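# Hang the lantern on the rail by its red wire

## Task

Get the lantern suspended from the rail using its red wire, so that it hangs freely with no contact with the table.

## Robot and tools

Setup: two arms, left_arm and right_arm, each with a two-finger gripper, work over a table. The scene frame has its origin at table-top height, halfway between the arms' nominal bases: +x points out over the table, +z up, and left_arm sits on the +y side (arm names do not match image left/right). Measured bases: left_arm at (-0.034, +0.454, 0) m with quat_wxyz (+1.000, 0, 0, +0.007); right_arm at (-0.066, -0.429, 0) m with quat_wxyz (+1.000, 0, 0, -0.012). A loose object may occasionally get a small push from outside.

Frames: each arm reports end_effector_position (m) and end_effector_quat_wxyz in its own base frame. Fixed cameras and the table use the scene frame. Every motion offset is along the axes of that arm's current Hand target. Gripper axes: fingers point along +z and part along y; a block juts about 10 cm toward +x. The reported point is between the pads when shut; closed fingertips reach about 19 mm past it, open ones about 6 mm.

Row layout (shared by execute_actions and move): one flat list of 18 numbers covering both arms, each in [-1, 1]. First left_arm: dx, dy, dz, rx, ry, rz, then left_gripper position, force_limit, speed; then the same nine for right_arm/right_gripper. dx..rz are an offset, not a pose: a displacement from the Hand target held when the action or move began. 1.0 equals 0.6 m or 180 degrees; rx, ry, rz form a single rotation vector. Sending the same offset twice moves twice. All six pose numbers at 0 re-commands the current Hand target. Gripper numbers are absolute commands, so always resend the values you want kept (0 is a real command).

Gripper: position +1 is fully open (85 mm), about -0.8 is pads touching, -1 closes until blocked. speed sets finger rate: about 20 mm/s at -1, 85 at 0, 150 at +1. force_limit with speed sets grip strength; a fast close from well open gives the strongest grip (up to roughly 200+ N per pad), a slow close at force_limit -1 the weakest (about 30 N on a 40 mm hard part). Both start at +1. A changed force_limit or speed only acts after position changes by 0.01 or more; to soften a grip, open first.

execute_actions: actions is a list of actions; each action is up to 15 rows, one per 1/30 s step, and a short one repeats its last row. Each row counts from the action's start pose, not from the row before. cameras: names, ["all"], or []; default shows images only for an empty list. An empty list also returns the scene number and task.

move: target is one 18-number row or a list of up to 15 rows, every row an offset from the same starting Hand targets. It drives straight-line paths that ignore obstacles and the other arm, lasting 0.5 to 10 s. speed: m/s, 0.002 to 1 (default 0.25), one value or one per target; rotation capped at twice that in rad/s. blend: corner rounding in m for lists (0 means stop at each). stop_force: 12 to 80 N, ends an arm's path when it feels that much push against its travel; use it only slowly, not while the gripper rotates, and omit it when backing off a contact. zero (default true) re-zeros the force before moving. blocking=false returns after 0.5 s while the move runs (not with stop_force). Give every list row the same gripper numbers. The extra "move:" line says how it ended (done, off_target, moving, held, fault) and which limits acted (paced = pose clipped, held = steps withheld).

wait: seconds from 0 to 10; arms keep last command. stop: brakes a running move; fingers continue. zoom_image: camera plus region [x0, y0, x1, y1] in pixels, at most 504 by 504, on that camera's newest image. finished_scene: scene = current scene number; ends it irreversibly, so the lantern must stay hung without help.

Control details: each step the commanded pose is clipped to within 70 mm and 16 degrees of the measured gripper. Hand target in results is the last commanded pose after clipping; grippers often settle short of it, so send the remaining gap as an offset. A blocked arm keeps pushing until commanded back past its gripper.

Result lines: Hand target; Tool commands (current gripper commands); object_status (0 moving, 1 blocked while opening, 2 blocked while closing = a grip, 3 reached target or pads met); position_measured in counts (3 open, 78 about 60 mm, 130 about 40 mm, 180 about 20 mm, 230 pads touching); Joint velocities "within noise"; Flange force along gripper x y z, noisy, including held weight, or "no reading"; MOTOR HOT warnings.

Cameras: cam_high, cam_low, cam_pegs, cam_rail, cam_left_wrist, cam_right_wrist, each 896x504, with given pinhole+radial calibrations (fixed ones in scene frame, wrist ones from joint readings, slightly delayed while moving).

Avoid: anything falling or being left off the table; dropping or releasing moving parts; fast hits on fixed or heavy objects; squeezing hard on a part still resting on something; arms or grippers pressing on each other (the clearance check may not stop it). Faults: joint contact torque at its limit (140 N m for waist, shoulder, elbow; 35.2 N m for the three wrist joints, held weight included) or 150 N outside force halts that arm for 10 s; if its grip pins it, release first. Long loads or stretched-out poses overheat motors and brake the arm 30 to 60 s. Joint ranges (rad): waist ±3.491, shoulder ±3.140, elbow -1.187 to 4.328, forearm roll ±3.316, wrist pitch ±3.140, wrist roll ±3.927.

Each tool is called after "Call:" by a JSON object that holds its "method" and its "body", one argument or row to a line.

## Session

Call:
{"method": "execute_actions", "body": {
  "actions": []
}}

Scene clock: 0.00 s.
left_arm: end_effector_position=(+0.2823, -0.1963, +0.3419) position_measured=3 object_status=3 end_effector_quat_wxyz=(+0.523, +0.503, -0.592, +0.350) | right_arm: end_effector_position=(+0.5335, -0.1593, +0.2820) position_measured=3 object_status=3 end_effector_quat_wxyz=(+0.024, -0.492, +0.869, -0.045)
Joint positions: left_arm=[0.479 -0.075 -0.742 0.888 -1.98 0.787] | right_arm=[-0.024 0.196 0.193 0.054 -1.481 1.051]
Joint velocities: within noise
Flange force (N): no reading
Hand target: left_arm +0.2823, -0.1963, +0.3419; +0.523, +0.503, -0.592, +0.350 | right_arm +0.5335, -0.1593, +0.2820; +0.024, -0.492, +0.869, -0.045
Tool commands: left_gripper/position=+1.0 left_gripper/force_limit=+1.0 left_gripper/speed=+1.0 right_gripper/position=+1.0 right_gripper/force_limit=+1.0 right_gripper/speed=+1.0

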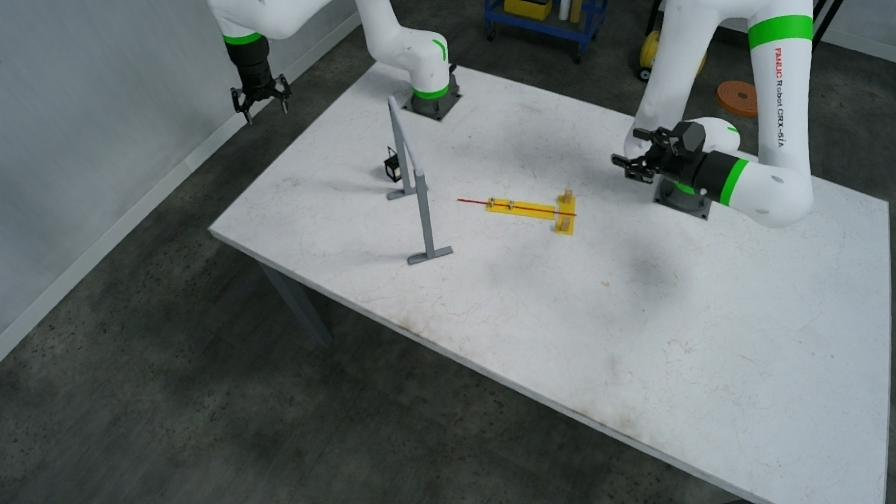

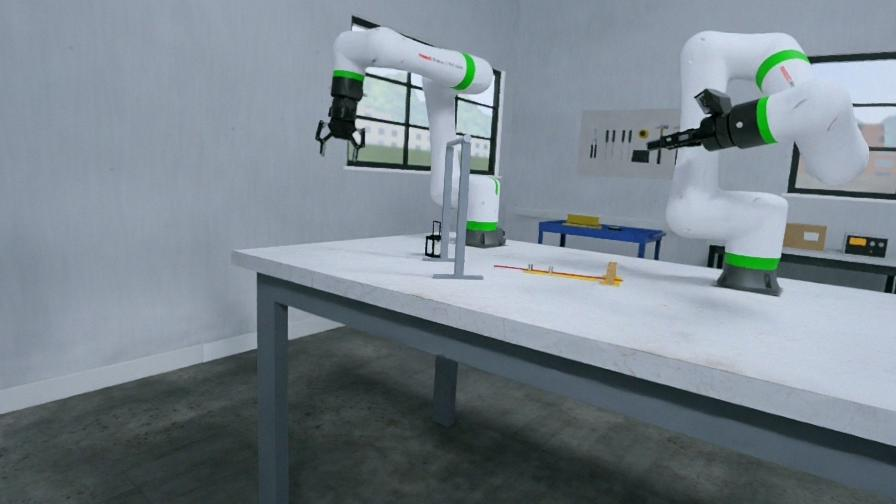

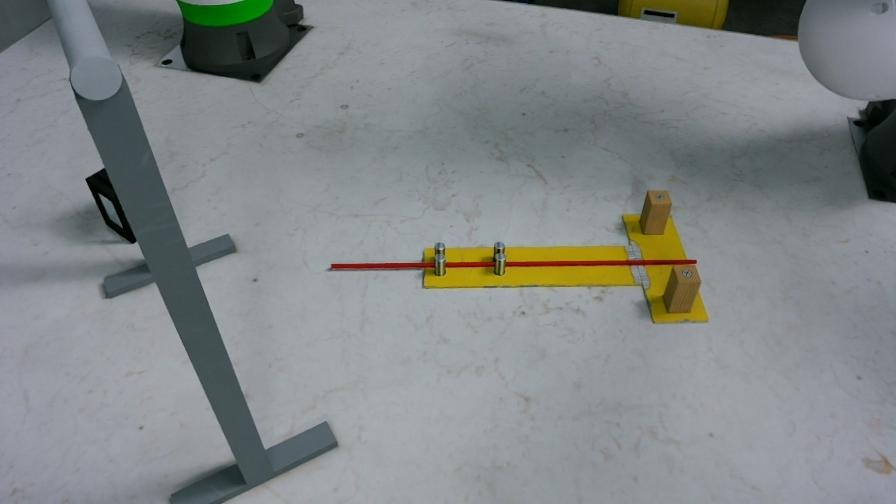

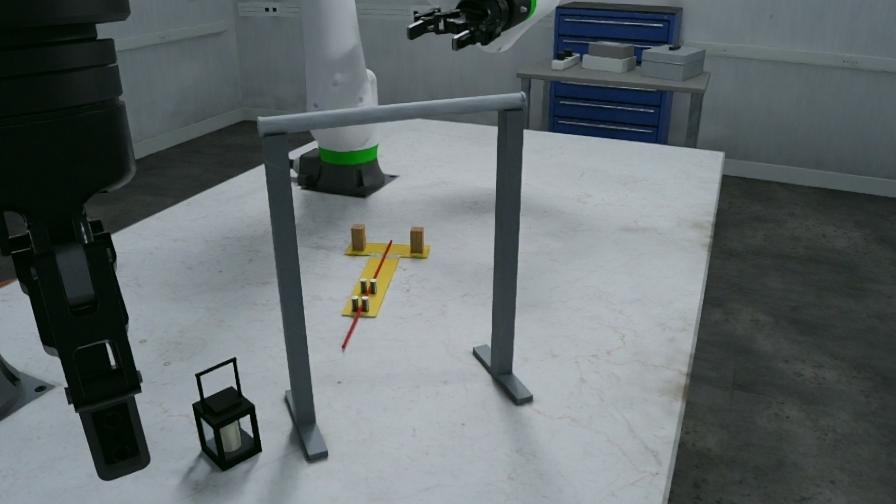

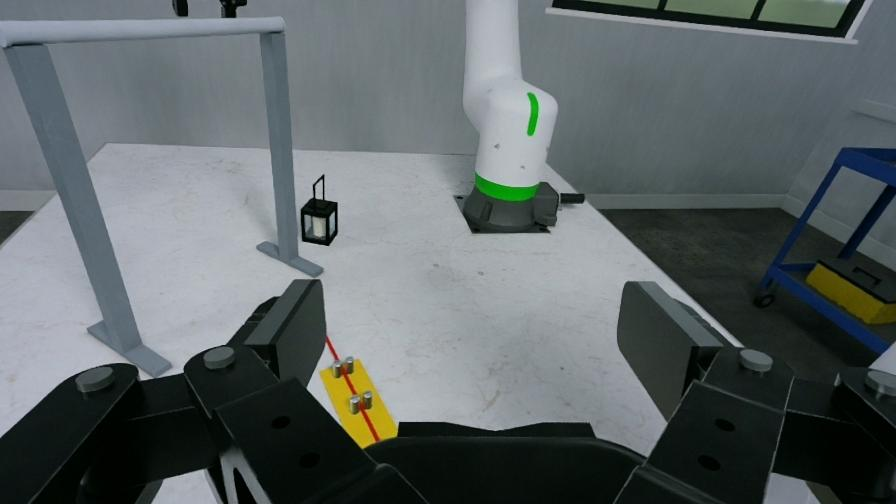

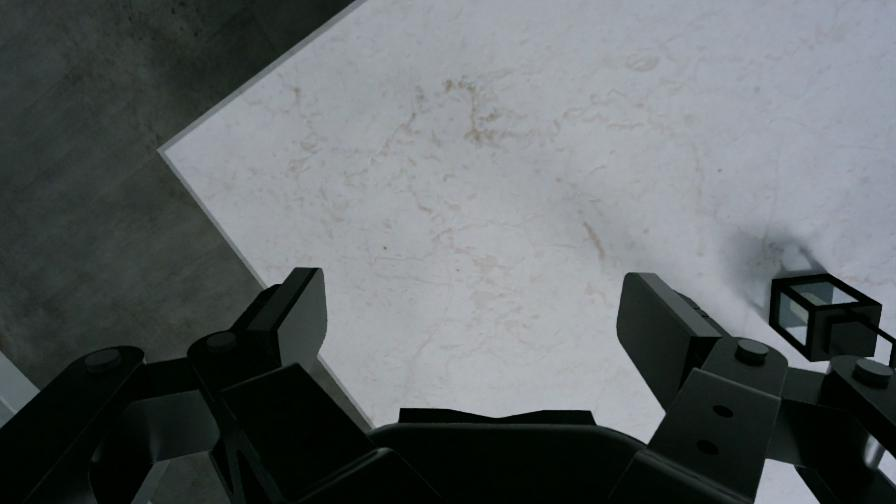

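Call:
{"method": "zoom_image", "body": {
  "camera": "cam_pegs",
  "region": [320, 180, 720, 340]
}}

Call:
{"method": "zoom_image", "body": {
  "camera": "cam_rail",
  "region": [170, 220, 450, 480]
}}

Call:
{"method": "zoom_image", "body": {
  "camera": "cam_high",
  "region": [340, 80, 600, 280]
}}

Call:
{"method": "zoom_image", "body": {
  "camera": "cam_rail",
  "region": [330, 210, 450, 360]
}}

Call:
{"method": "zoom_image", "body": {
  "camera": "cam_rail",
  "region": [170, 340, 290, 480]
}}

Call:
{"method": "zoom_image", "body": {
  "camera": "cam_low",
  "region": [400, 120, 640, 300]
}}

Scaled by 1.260.

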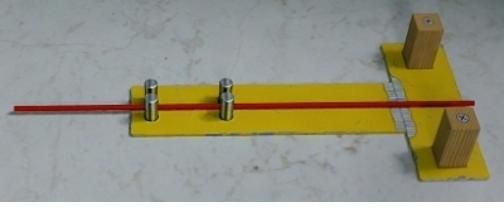

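Scaled by 1.800.

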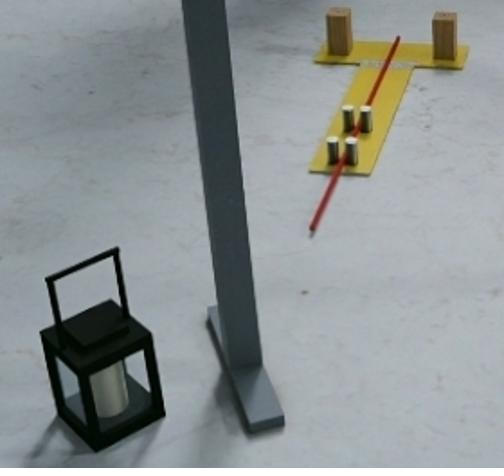

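Scaled by 1.938.

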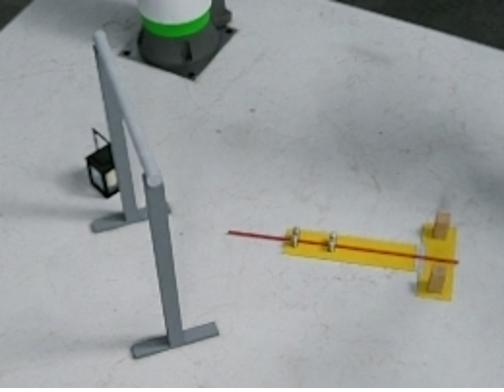

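Scaled by 3.360.

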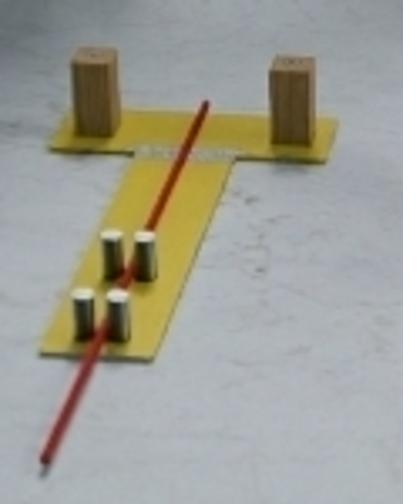

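Scaled by 3.600.

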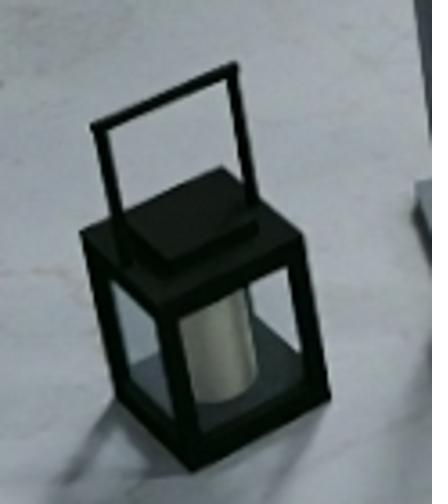

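Scaled by 2.100.

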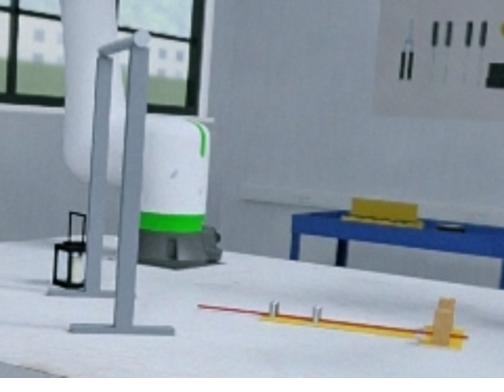

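Call:
{"method": "move", "body": {
  "target": [
    [0.1323,-0.0813,0.2717,-0.539,-0.184,0.688,1,1,1,0,0,0,0,0,0,1,1,1],
    [-0.0137,-0.2247,0.5545,-0.539,-0.184,0.688,1,1,1,0,0,0,0,0,0,1,1,1]
  ],
  "speed": 0.35,
  "blend": 0.03,
  "cameras": ["cam_pegs","cam_left_wrist","cam_rail"]
}}

Scene clock: 88.93 s.
left_arm: end_effector_position=(+0.3227, -0.5410, +0.2496) position_measured=3 object_status=3 end_effector_quat_wxyz=(-0.001, +0.606, +0.796, -0.001) | right_arm: end_effector_position=(+0.5335, -0.1593, +0.2820) position_measured=3 object_status=3 end_effector_quat_wxyz=(+0.024, -0.492, +0.869, -0.045)
Joint positions: left_arm=[-0.824 0.473 0.5 0.002 -1.599 -0.478] | right_arm=[-0.024 0.196 0.193 0.054 -1.481 1.051]
Flange force (N): left_arm=[-1.0 1.4 0.6] | right_arm=[5.0 -4.2 -3.0]
Hand target: left_arm +0.3227, -0.5410, +0.2496; -0.001, +0.606, +0.796, -0.001 | right_arm +0.5335, -0.1593, +0.2820; +0.024, -0.492, +0.869, -0.045
Off the commanded pose: left_arm 0.000 m, 0 deg | right_arm 0.000 m, 0 deg.
move: done
camera_calibration:
cam_left_wrist: T_world_to_cam=[[0.959787, 0.280488, 0.0116452, -0.155026], [0.261819, -0.909331, 0.323369, -0.634898], [0.10129, -0.307317, -0.946201, 0.169246], [0, 0, 0, 1]] pos_world=[0.297878, -0.481838, 0.367252]
Images, in order (width x height): cam_pegs 896x504, cam_rail 896x504, cam_left_wrist 896x504.

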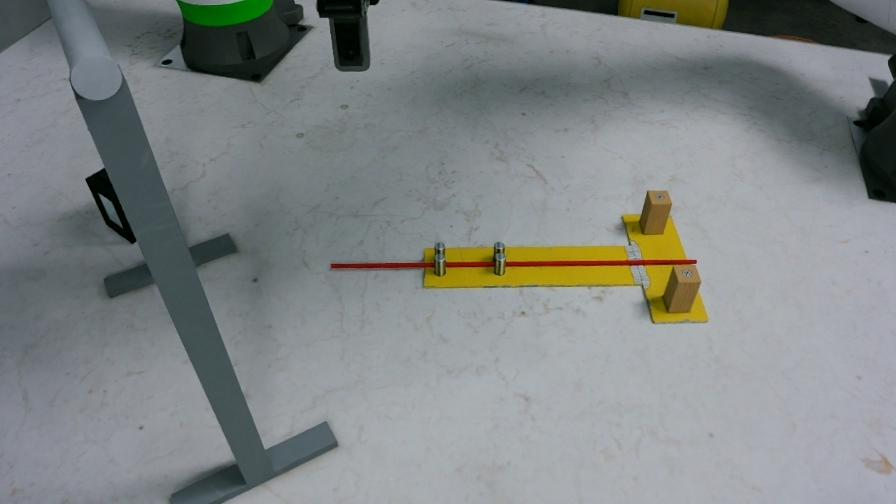

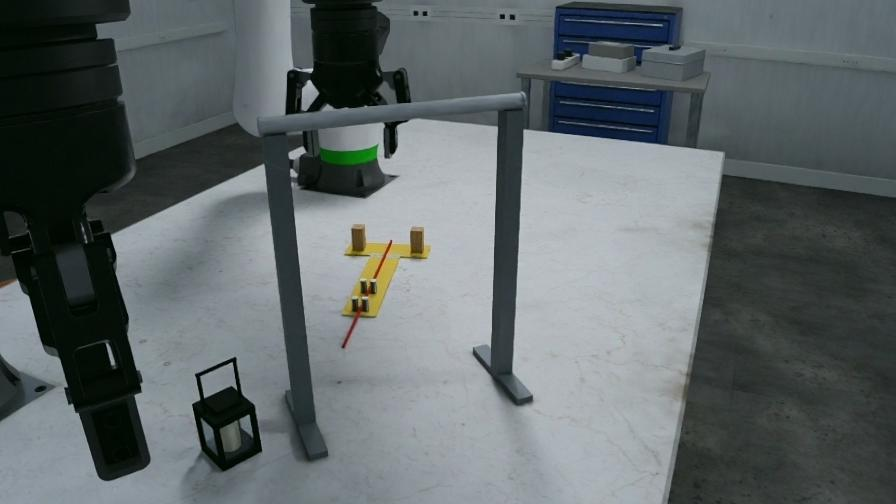

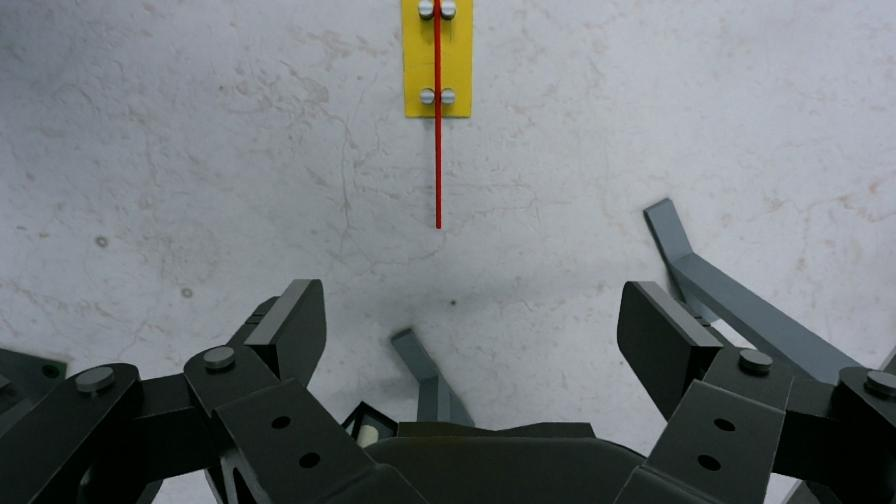

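Call:
{"method": "move", "body": {
  "target": [-0.0158,-0.0155,0.2167,0,0,0,1,1,1,0,0,0,0,0,0,1,1,1],
  "cameras": ["cam_pegs","cam_left_wrist","cam_low"]
}}

Scene clock: 101.93 s.
left_arm: end_effector_position=(+0.3159, -0.5528, +0.1197) position_measured=3 object_status=3 end_effector_quat_wxyz=(-0.001, +0.606, +0.796, -0.001) | right_arm: end_effector_position=(+0.5335, -0.1593, +0.2820) position_measured=3 object_status=3 end_effector_quat_wxyz=(+0.024, -0.492, +0.869, -0.045)
Joint positions: left_arm=[-0.845 0.529 0.277 0.003 -1.32 -0.457] | right_arm=[-0.024 0.196 0.193 0.054 -1.481 1.051]
Flange force (N): left_arm=[-0.7 1.3 1.2] | right_arm=[4.9 -4.4 -3.2]
Hand target: left_arm +0.3159, -0.5527, +0.1196; -0.001, +0.606, +0.796, -0.001 | right_arm +0.5335, -0.1593, +0.2820; +0.024, -0.492, +0.869, -0.045
Off the commanded pose: left_arm 0.000 m, 0 deg | right_arm 0.000 m, 0 deg.
move: done
camera_calibration:
cam_left_wrist: T_world_to_cam=[[0.959797, 0.280456, 0.0115551, -0.143674], [0.26182, -0.90934, 0.323345, -0.601809], [0.101191, -0.30732, -0.946211, 0.0433313], [0, 0, 0, 1]] pos_world=[0.291078, -0.493638, 0.237252]
Images, in order (width x height): cam_low 896x504, cam_pegs 896x504, cam_left_wrist 896x504.

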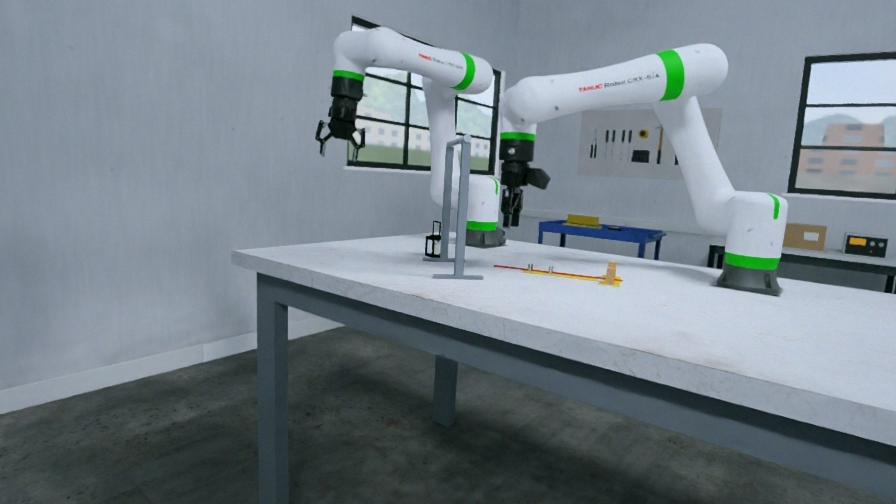

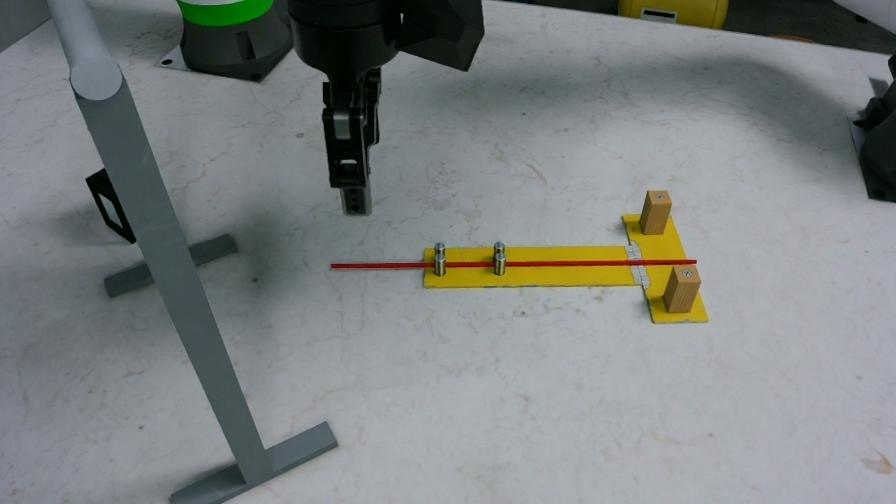

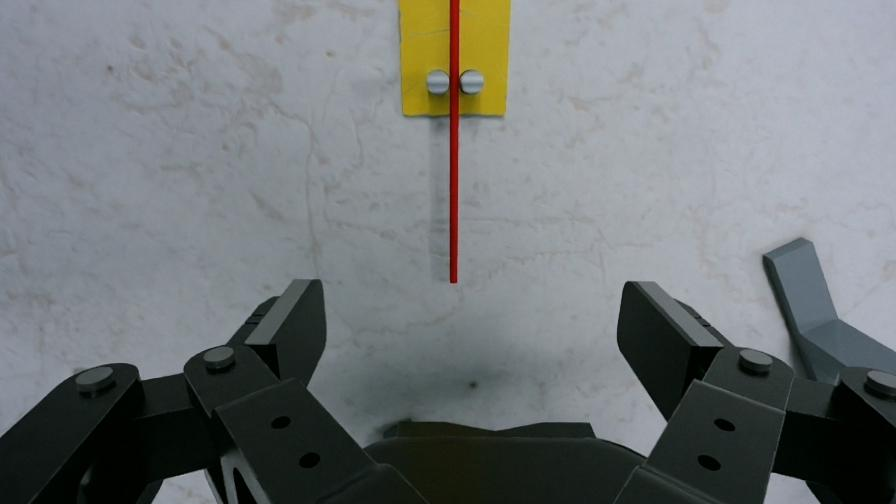

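Call:
{"method": "move", "body": {
  "target": [
    [-0.0093,-0.0013,0.13,0,0,0,1,1,1,0,0,0,0,0,0,1,1,1],
    [-0.0093,-0.0013,0.225,0,0,0,1,1,1,0,0,0,0,0,0,1,1,1]
  ],
  "speed": [0.1,0.01],
  "stop_force": 12,
  "cameras": ["cam_pegs","cam_left_wrist"]
}}

Scene clock: 112.47 s.
left_arm: end_effector_position=(+0.3164, -0.5585, +0.0050) position_measured=3 object_status=3 end_effector_quat_wxyz=(-0.001, +0.606, +0.796, -0.001) | right_arm: end_effector_position=(+0.5335, -0.1593, +0.2820) position_measured=3 object_status=3 end_effector_quat_wxyz=(+0.024, -0.492, +0.869, -0.045)
Joint positions: left_arm=[-0.85 0.643 0.169 0.003 -1.098 -0.453] | right_arm=[-0.024 0.196 0.193 0.054 -1.481 1.051]
Flange force (N): left_arm=[3.5 2.3 -26.2] | right_arm=[5.2 -3.7 -3.2]
Hand target: left_arm +0.3164, -0.5585, +0.0050; -0.001, +0.606, +0.796, -0.001 (not the last commanded pose) | right_arm +0.5335, -0.1593, +0.2820; +0.024, -0.492, +0.869, -0.045
Off the commanded pose: left_arm 0.020 m, 0 deg | right_arm 0.000 m, 0 deg.
move: contact (left_arm); path passed 1 of 2 targets
camera_calibration:
cam_left_wrist: T_world_to_cam=[[0.959785, 0.280497, 0.011583, -0.141182], [0.261825, -0.909257, 0.323573, -0.570146], [0.101293, -0.307527, -0.946132, -0.0670806], [0, 0, 0, 1]] pos_world=[0.291578, -0.499437, 0.122652]
Images, in order (width x height): cam_pegs 896x504, cam_left_wrist 896x504.

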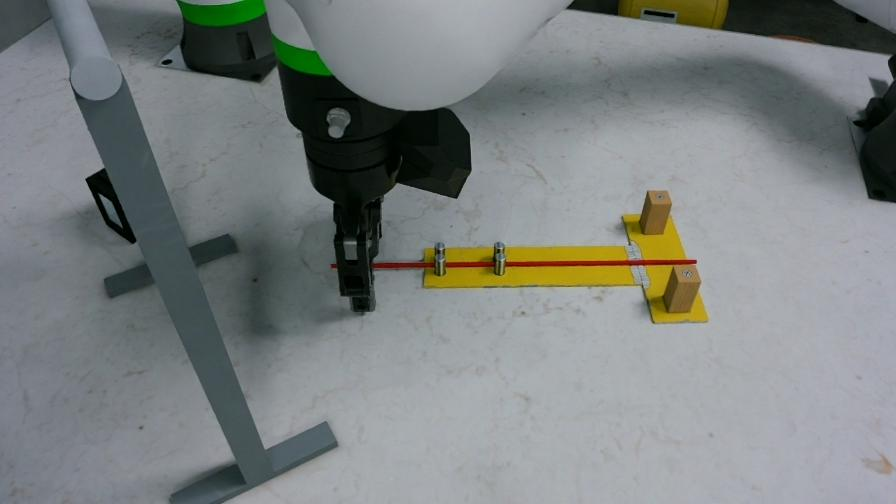

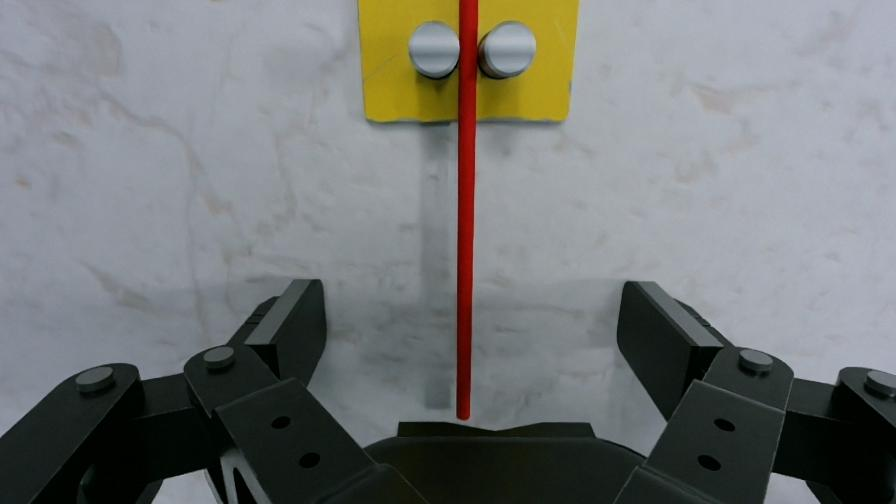

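Call:
{"method": "move", "body": {
  "target": [0,0,-0.03,0,0,0,1,1,1,0,0,0,0,0,0,1,1,1],
  "speed": 0.05,
  "cameras": ["cam_low","cam_rail","cam_left_wrist"]
}}

Call:
{"method": "zoom_image", "body": {
  "camera": "cam_low",
  "region": [470, 230, 630, 300]
}}

Call:
{"method": "zoom_image", "body": {
  "camera": "cam_rail",
  "region": [320, 220, 440, 360]
}}

Scene clock: 116.77 s.
left_arm: end_effector_position=(+0.3164, -0.5585, +0.0230) position_measured=3 object_status=3 end_effector_quat_wxyz=(-0.001, +0.606, +0.796, -0.001) | right_arm: end_effector_position=(+0.5335, -0.1593, +0.2820) position_measured=3 object_status=3 end_effector_quat_wxyz=(+0.024, -0.492, +0.869, -0.045)
Joint positions: left_arm=[-0.85 0.623 0.184 0.003 -1.132 -0.453] | right_arm=[-0.024 0.196 0.193 0.054 -1.481 1.051]
Flange force (N): left_arm=[-1.0 1.2 1.2] | right_arm=[4.8 -4.8 -3.2]
Hand target: left_arm +0.3165, -0.5585, +0.0230; -0.001, +0.606, +0.796, -0.001 | right_arm +0.5335, -0.1593, +0.2820; +0.024, -0.492, +0.869, -0.045
Off the commanded pose: left_arm 0.000 m, 0 deg | right_arm 0.000 m, 0 deg.
move: done
camera_calibration:
cam_left_wrist: T_world_to_cam=[[0.95981, 0.28041, 0.011616, -0.141474], [0.261733, -0.909284, 0.323572, -0.575866], [0.101295, -0.307528, -0.946132, -0.0500203], [0, 0, 0, 1]] pos_world=[0.291578, -0.499337, 0.140652]
Images, in order (width x height): cam_low 896x504, cam_rail 896x504, cam_left_wrist 896x504.

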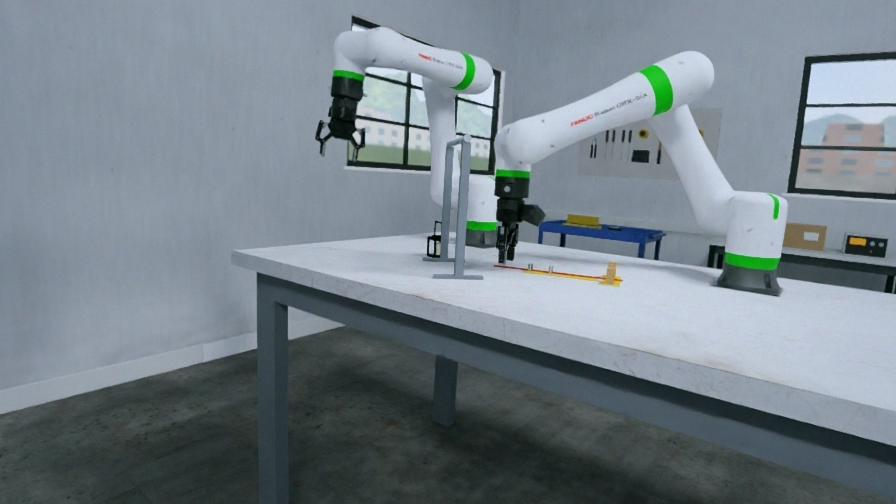

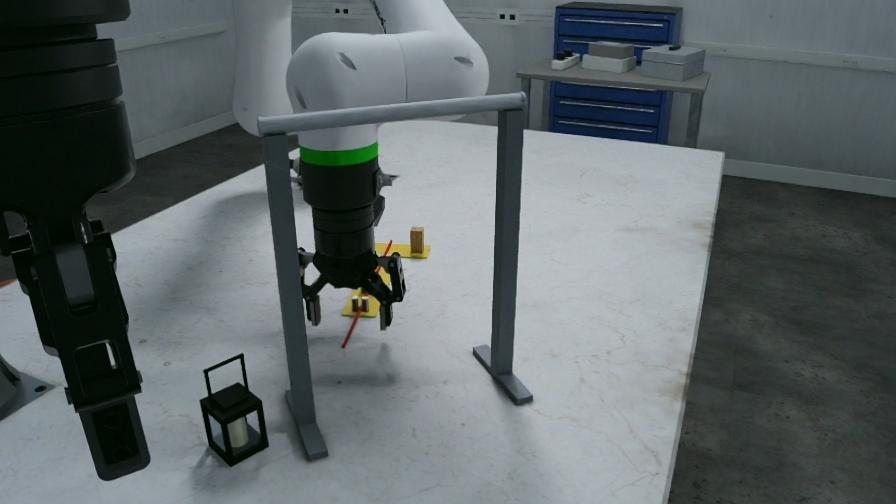

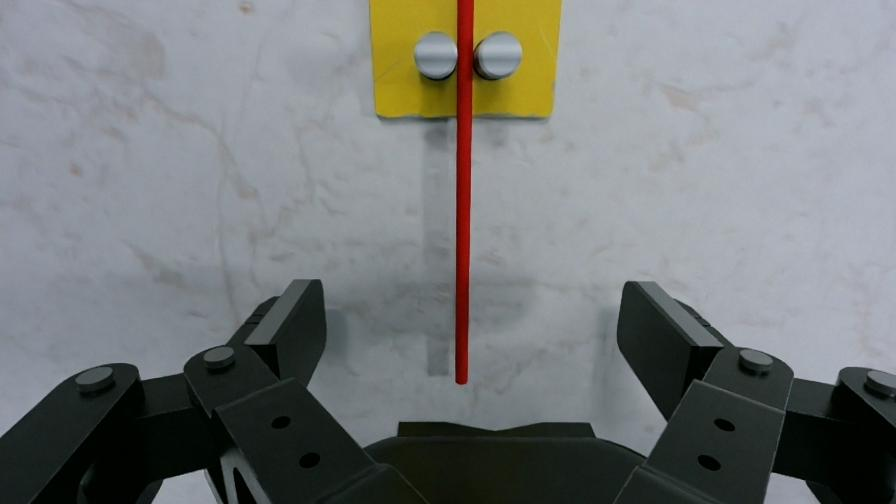

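Scaled by 3.150.

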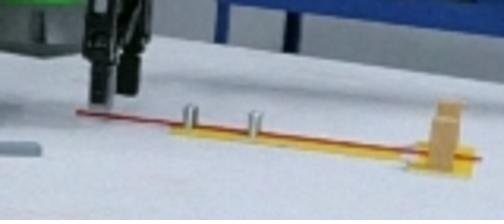

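Scaled by 3.600.

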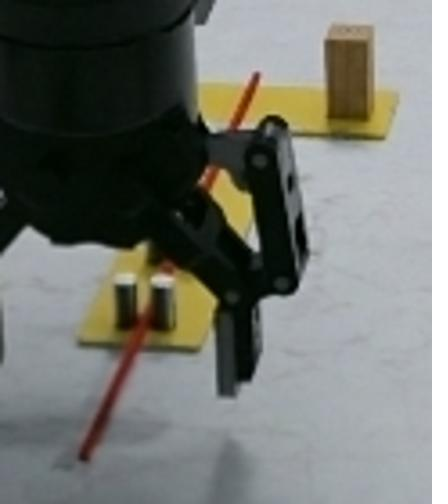

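Call:
{"method": "move", "body": {
  "target": [
    [0,-0.0042,0.0025,0,0,0,1,1,1,0,0,0,0,0,0,1,1,1],
    [0,-0.0042,0.0025,0,0,0,-1,-0.5,-1,0,0,0,0,0,0,1,1,1]
  ],
  "speed": 0.05,
  "cameras": ["cam_pegs","cam_rail","cam_left_wrist"]
}}

Scene clock: 132.00 s.
left_arm: end_effector_position=(+0.3140, -0.5592, +0.0215) position_measured=222 object_status=0 end_effector_quat_wxyz=(-0.001, +0.606, +0.796, -0.001) | right_arm: end_effector_position=(+0.5335, -0.1593, +0.2820) position_measured=3 object_status=3 end_effector_quat_wxyz=(+0.024, -0.492, +0.869, -0.045)
Joint positions: left_arm=[-0.854 0.623 0.181 0.003 -1.129 -0.449] | right_arm=[-0.024 0.196 0.193 0.054 -1.481 1.051]
Flange force (N): left_arm=[-1.2 1.1 1.6] | right_arm=[5.1 -4.2 -3.1]
Hand target: left_arm +0.3140, -0.5592, +0.0215; -0.001, +0.606, +0.796, -0.001 | right_arm +0.5335, -0.1593, +0.2820; +0.024, -0.492, +0.869, -0.045
Off the commanded pose: left_arm 0.000 m, 0 deg | right_arm 0.000 m, 0 deg.
move: done
camera_calibration:
cam_left_wrist: T_world_to_cam=[[0.959775, 0.280529, 0.0116732, -0.138895], [0.261825, -0.909248, 0.323597, -0.575401], [0.101392, -0.307524, -0.946123, -0.0514392], [0, 0, 0, 1]] pos_world=[0.289178, -0.500037, 0.139152]
Images, in order (width x height): cam_pegs 896x504, cam_rail 896x504, cam_left_wrist 896x504.

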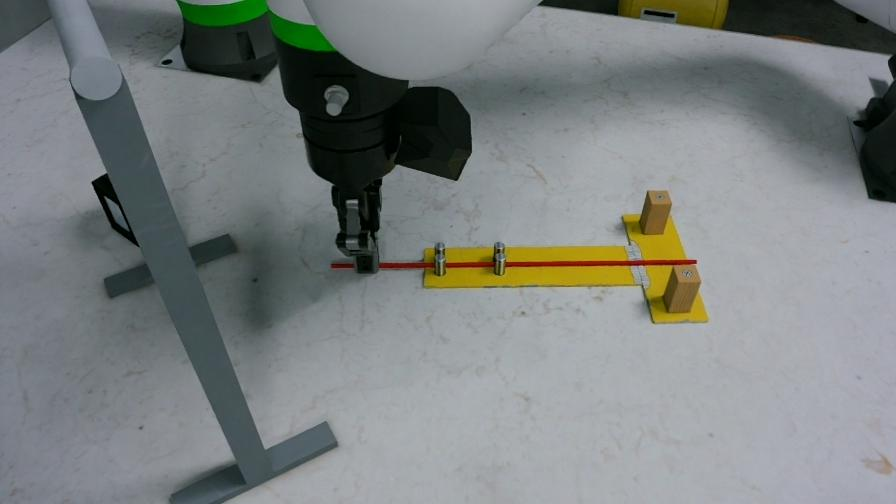

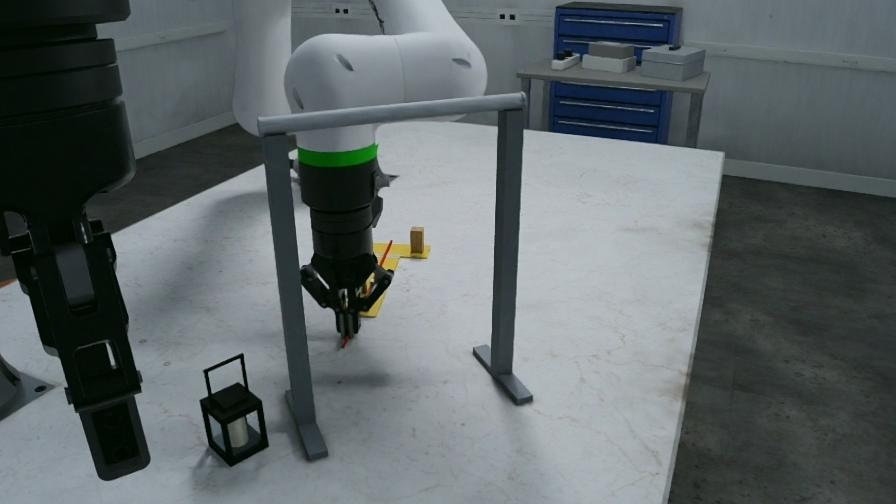

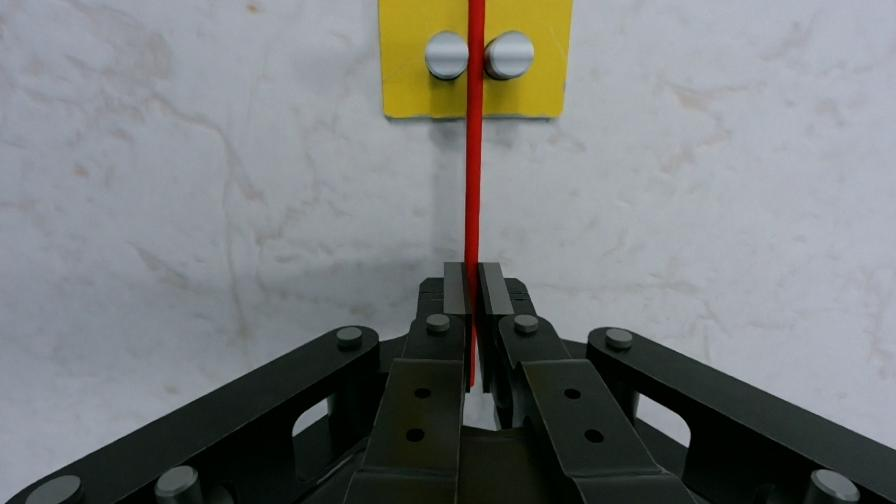

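Call:
{"method": "move", "body": {
  "target": [
    [0.0043,-0.0328,0,0,0,0.0833,-1,-0.5,-1,0,0,0,0,0,0,1,1,1],
    [0.0167,-0.0627,0,0,0,0.1667,-1,-0.5,-1,0,0,0,0,0,0,1,1,1],
    [0.0358,-0.0878,0,0,0,0.25,-1,-0.5,-1,0,0,0,0,0,0,1,1,1]
  ],
  "speed": 0.07,
  "blend": 0.01,
  "cameras": ["cam_pegs","cam_rail","cam_left_wrist"]
}}

Scene clock: 150.47 s.
left_arm: end_effector_position=(+0.2575, -0.5525, +0.0217) position_measured=222 object_status=2 end_effector_quat_wxyz=(+0.000, +0.864, +0.503, -0.001) | right_arm: end_effector_position=(+0.5335, -0.1593, +0.2820) position_measured=3 object_status=3 end_effector_quat_wxyz=(+0.024, -0.492, +0.869, -0.045)
Joint positions: left_arm=[-0.918 0.552 0.067 0.003 -1.086 -1.17] | right_arm=[-0.024 0.196 0.193 0.054 -1.481 1.051]
Flange force (N): left_arm=[-0.6 1.8 1.5] | right_arm=[5.1 -4.1 -2.8]
Hand target: left_arm +0.2575, -0.5525, +0.0217; +0.000, +0.864, +0.503, -0.001 | right_arm +0.5335, -0.1593, +0.2820; +0.024, -0.492, +0.869, -0.045
Off the commanded pose: left_arm 0.000 m, 0 deg | right_arm 0.000 m, 0 deg.
move: done
camera_calibration:
cam_left_wrist: T_world_to_cam=[[0.877013, -0.480298, 0.0127277, -0.485566], [-0.457866, -0.827437, 0.325127, -0.324037], [-0.145626, -0.290968, -0.945585, 0.0292045], [0, 0, 0, 1]] pos_world=[0.281735, -0.492839, 0.139148]
Images, in order (width x height): cam_pegs 896x504, cam_rail 896x504, cam_left_wrist 896x504.

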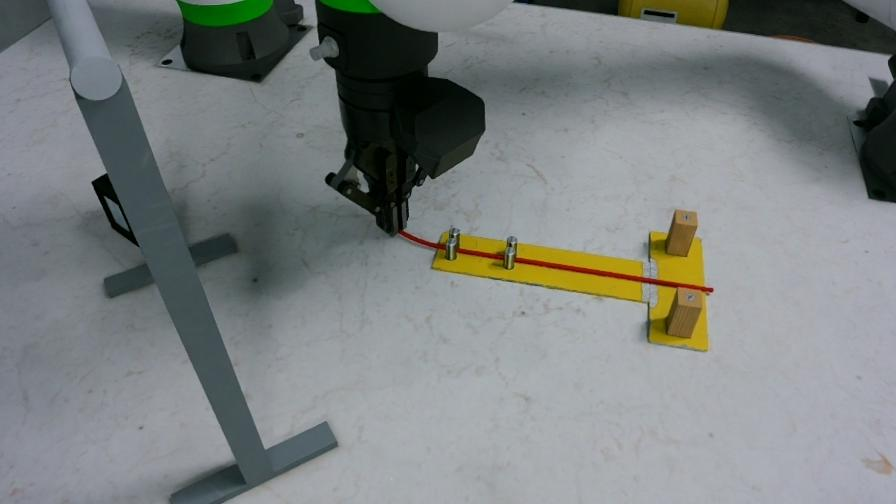

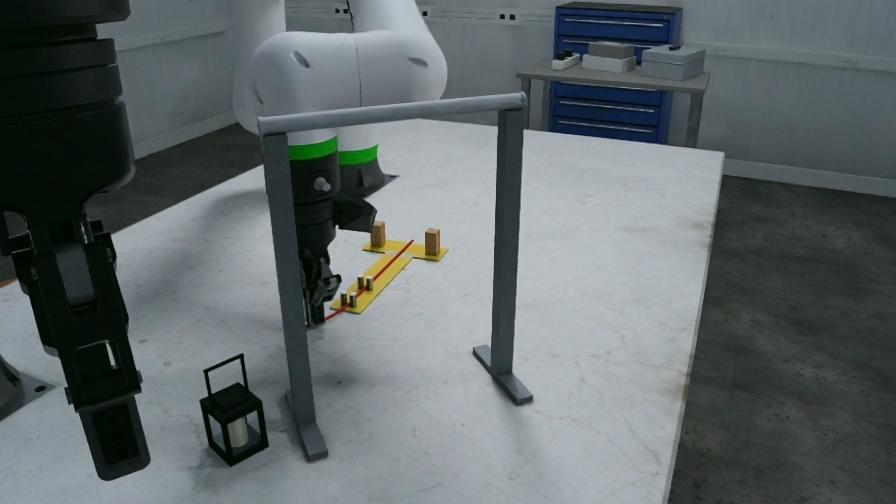

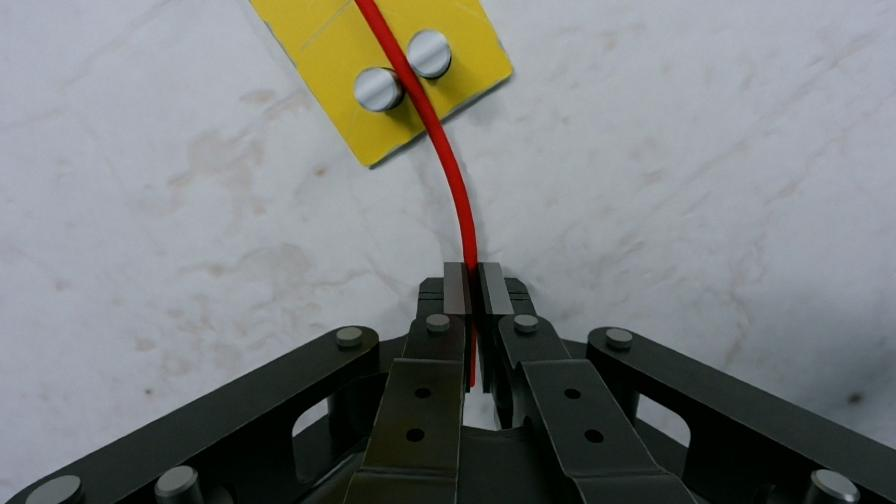

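Call:
{"method": "move", "body": {
  "target": [
    [0,0,0,0,0,0,1,-0.5,-1,0,0,0,0,0,0,1,1,1],
    [0,0,-0.25,0,0,0,1,-0.5,-1,0,0,0,0,0,0,1,1,1]
  ],
  "speed": 0.1,
  "cameras": ["cam_pegs","cam_rail","cam_left_wrist"]
}}

Scene clock: 177.33 s.
left_arm: end_effector_position=(+0.2579, -0.5523, +0.1717) position_measured=3 object_status=3 end_effector_quat_wxyz=(+0.000, +0.864, +0.503, -0.001) | right_arm: end_effector_position=(+0.5335, -0.1593, +0.2820) position_measured=3 object_status=3 end_effector_quat_wxyz=(+0.024, -0.492, +0.869, -0.045)
Joint positions: left_arm=[-0.918 0.432 0.26 0.003 -1.399 -1.17] | right_arm=[-0.024 0.196 0.193 0.054 -1.481 1.051]
Flange force (N): left_arm=[-0.6 2.9 1.1] | right_arm=[4.7 -4.1 -3.2]
Hand target: left_arm +0.2579, -0.5523, +0.1717; +0.000, +0.864, +0.503, -0.001 | right_arm +0.5335, -0.1593, +0.2820; +0.024, -0.492, +0.869, -0.045
Off the commanded pose: left_arm 0.000 m, 0 deg | right_arm 0.000 m, 0 deg.
move: done
camera_calibration:
cam_left_wrist: T_world_to_cam=[[0.877021, -0.480282, 0.0127728, -0.487737], [-0.457852, -0.827414, 0.325205, -0.372472], [-0.145622, -0.291059, -0.945557, 0.171104], [0, 0, 0, 1]] pos_world=[0.282135, -0.492638, 0.289148]
Images, in order (width x height): cam_pegs 896x504, cam_rail 896x504, cam_left_wrist 896x504.

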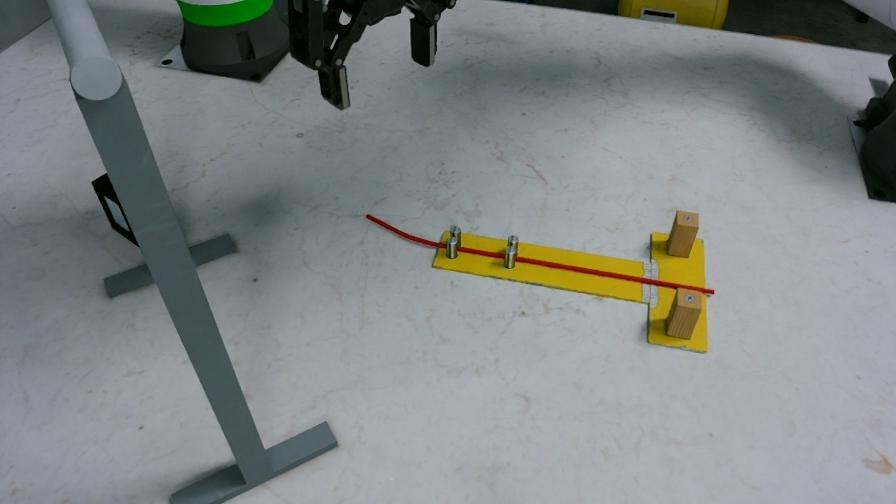

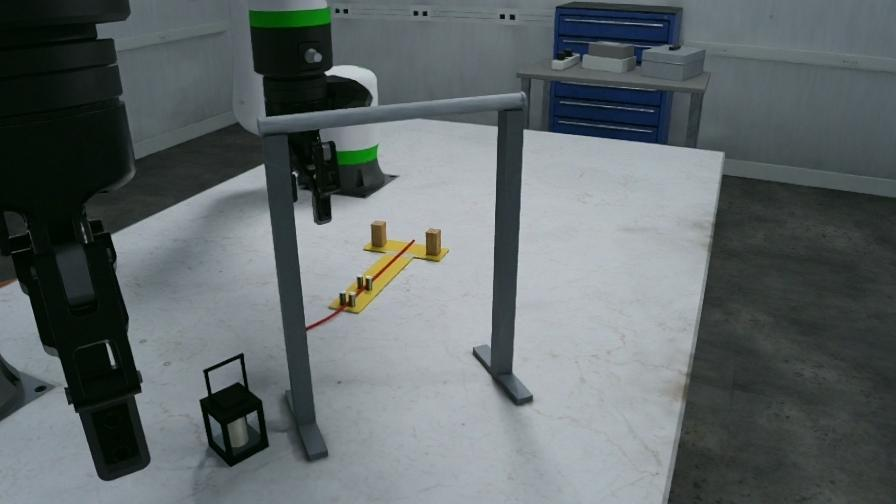

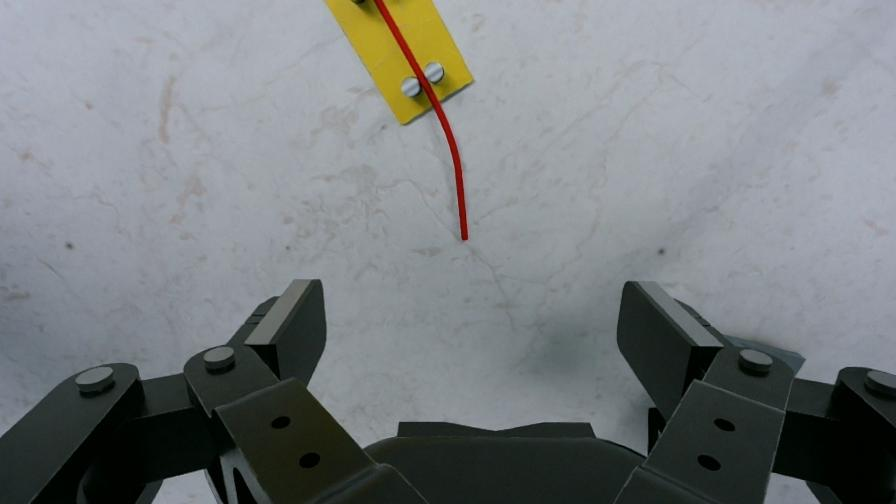

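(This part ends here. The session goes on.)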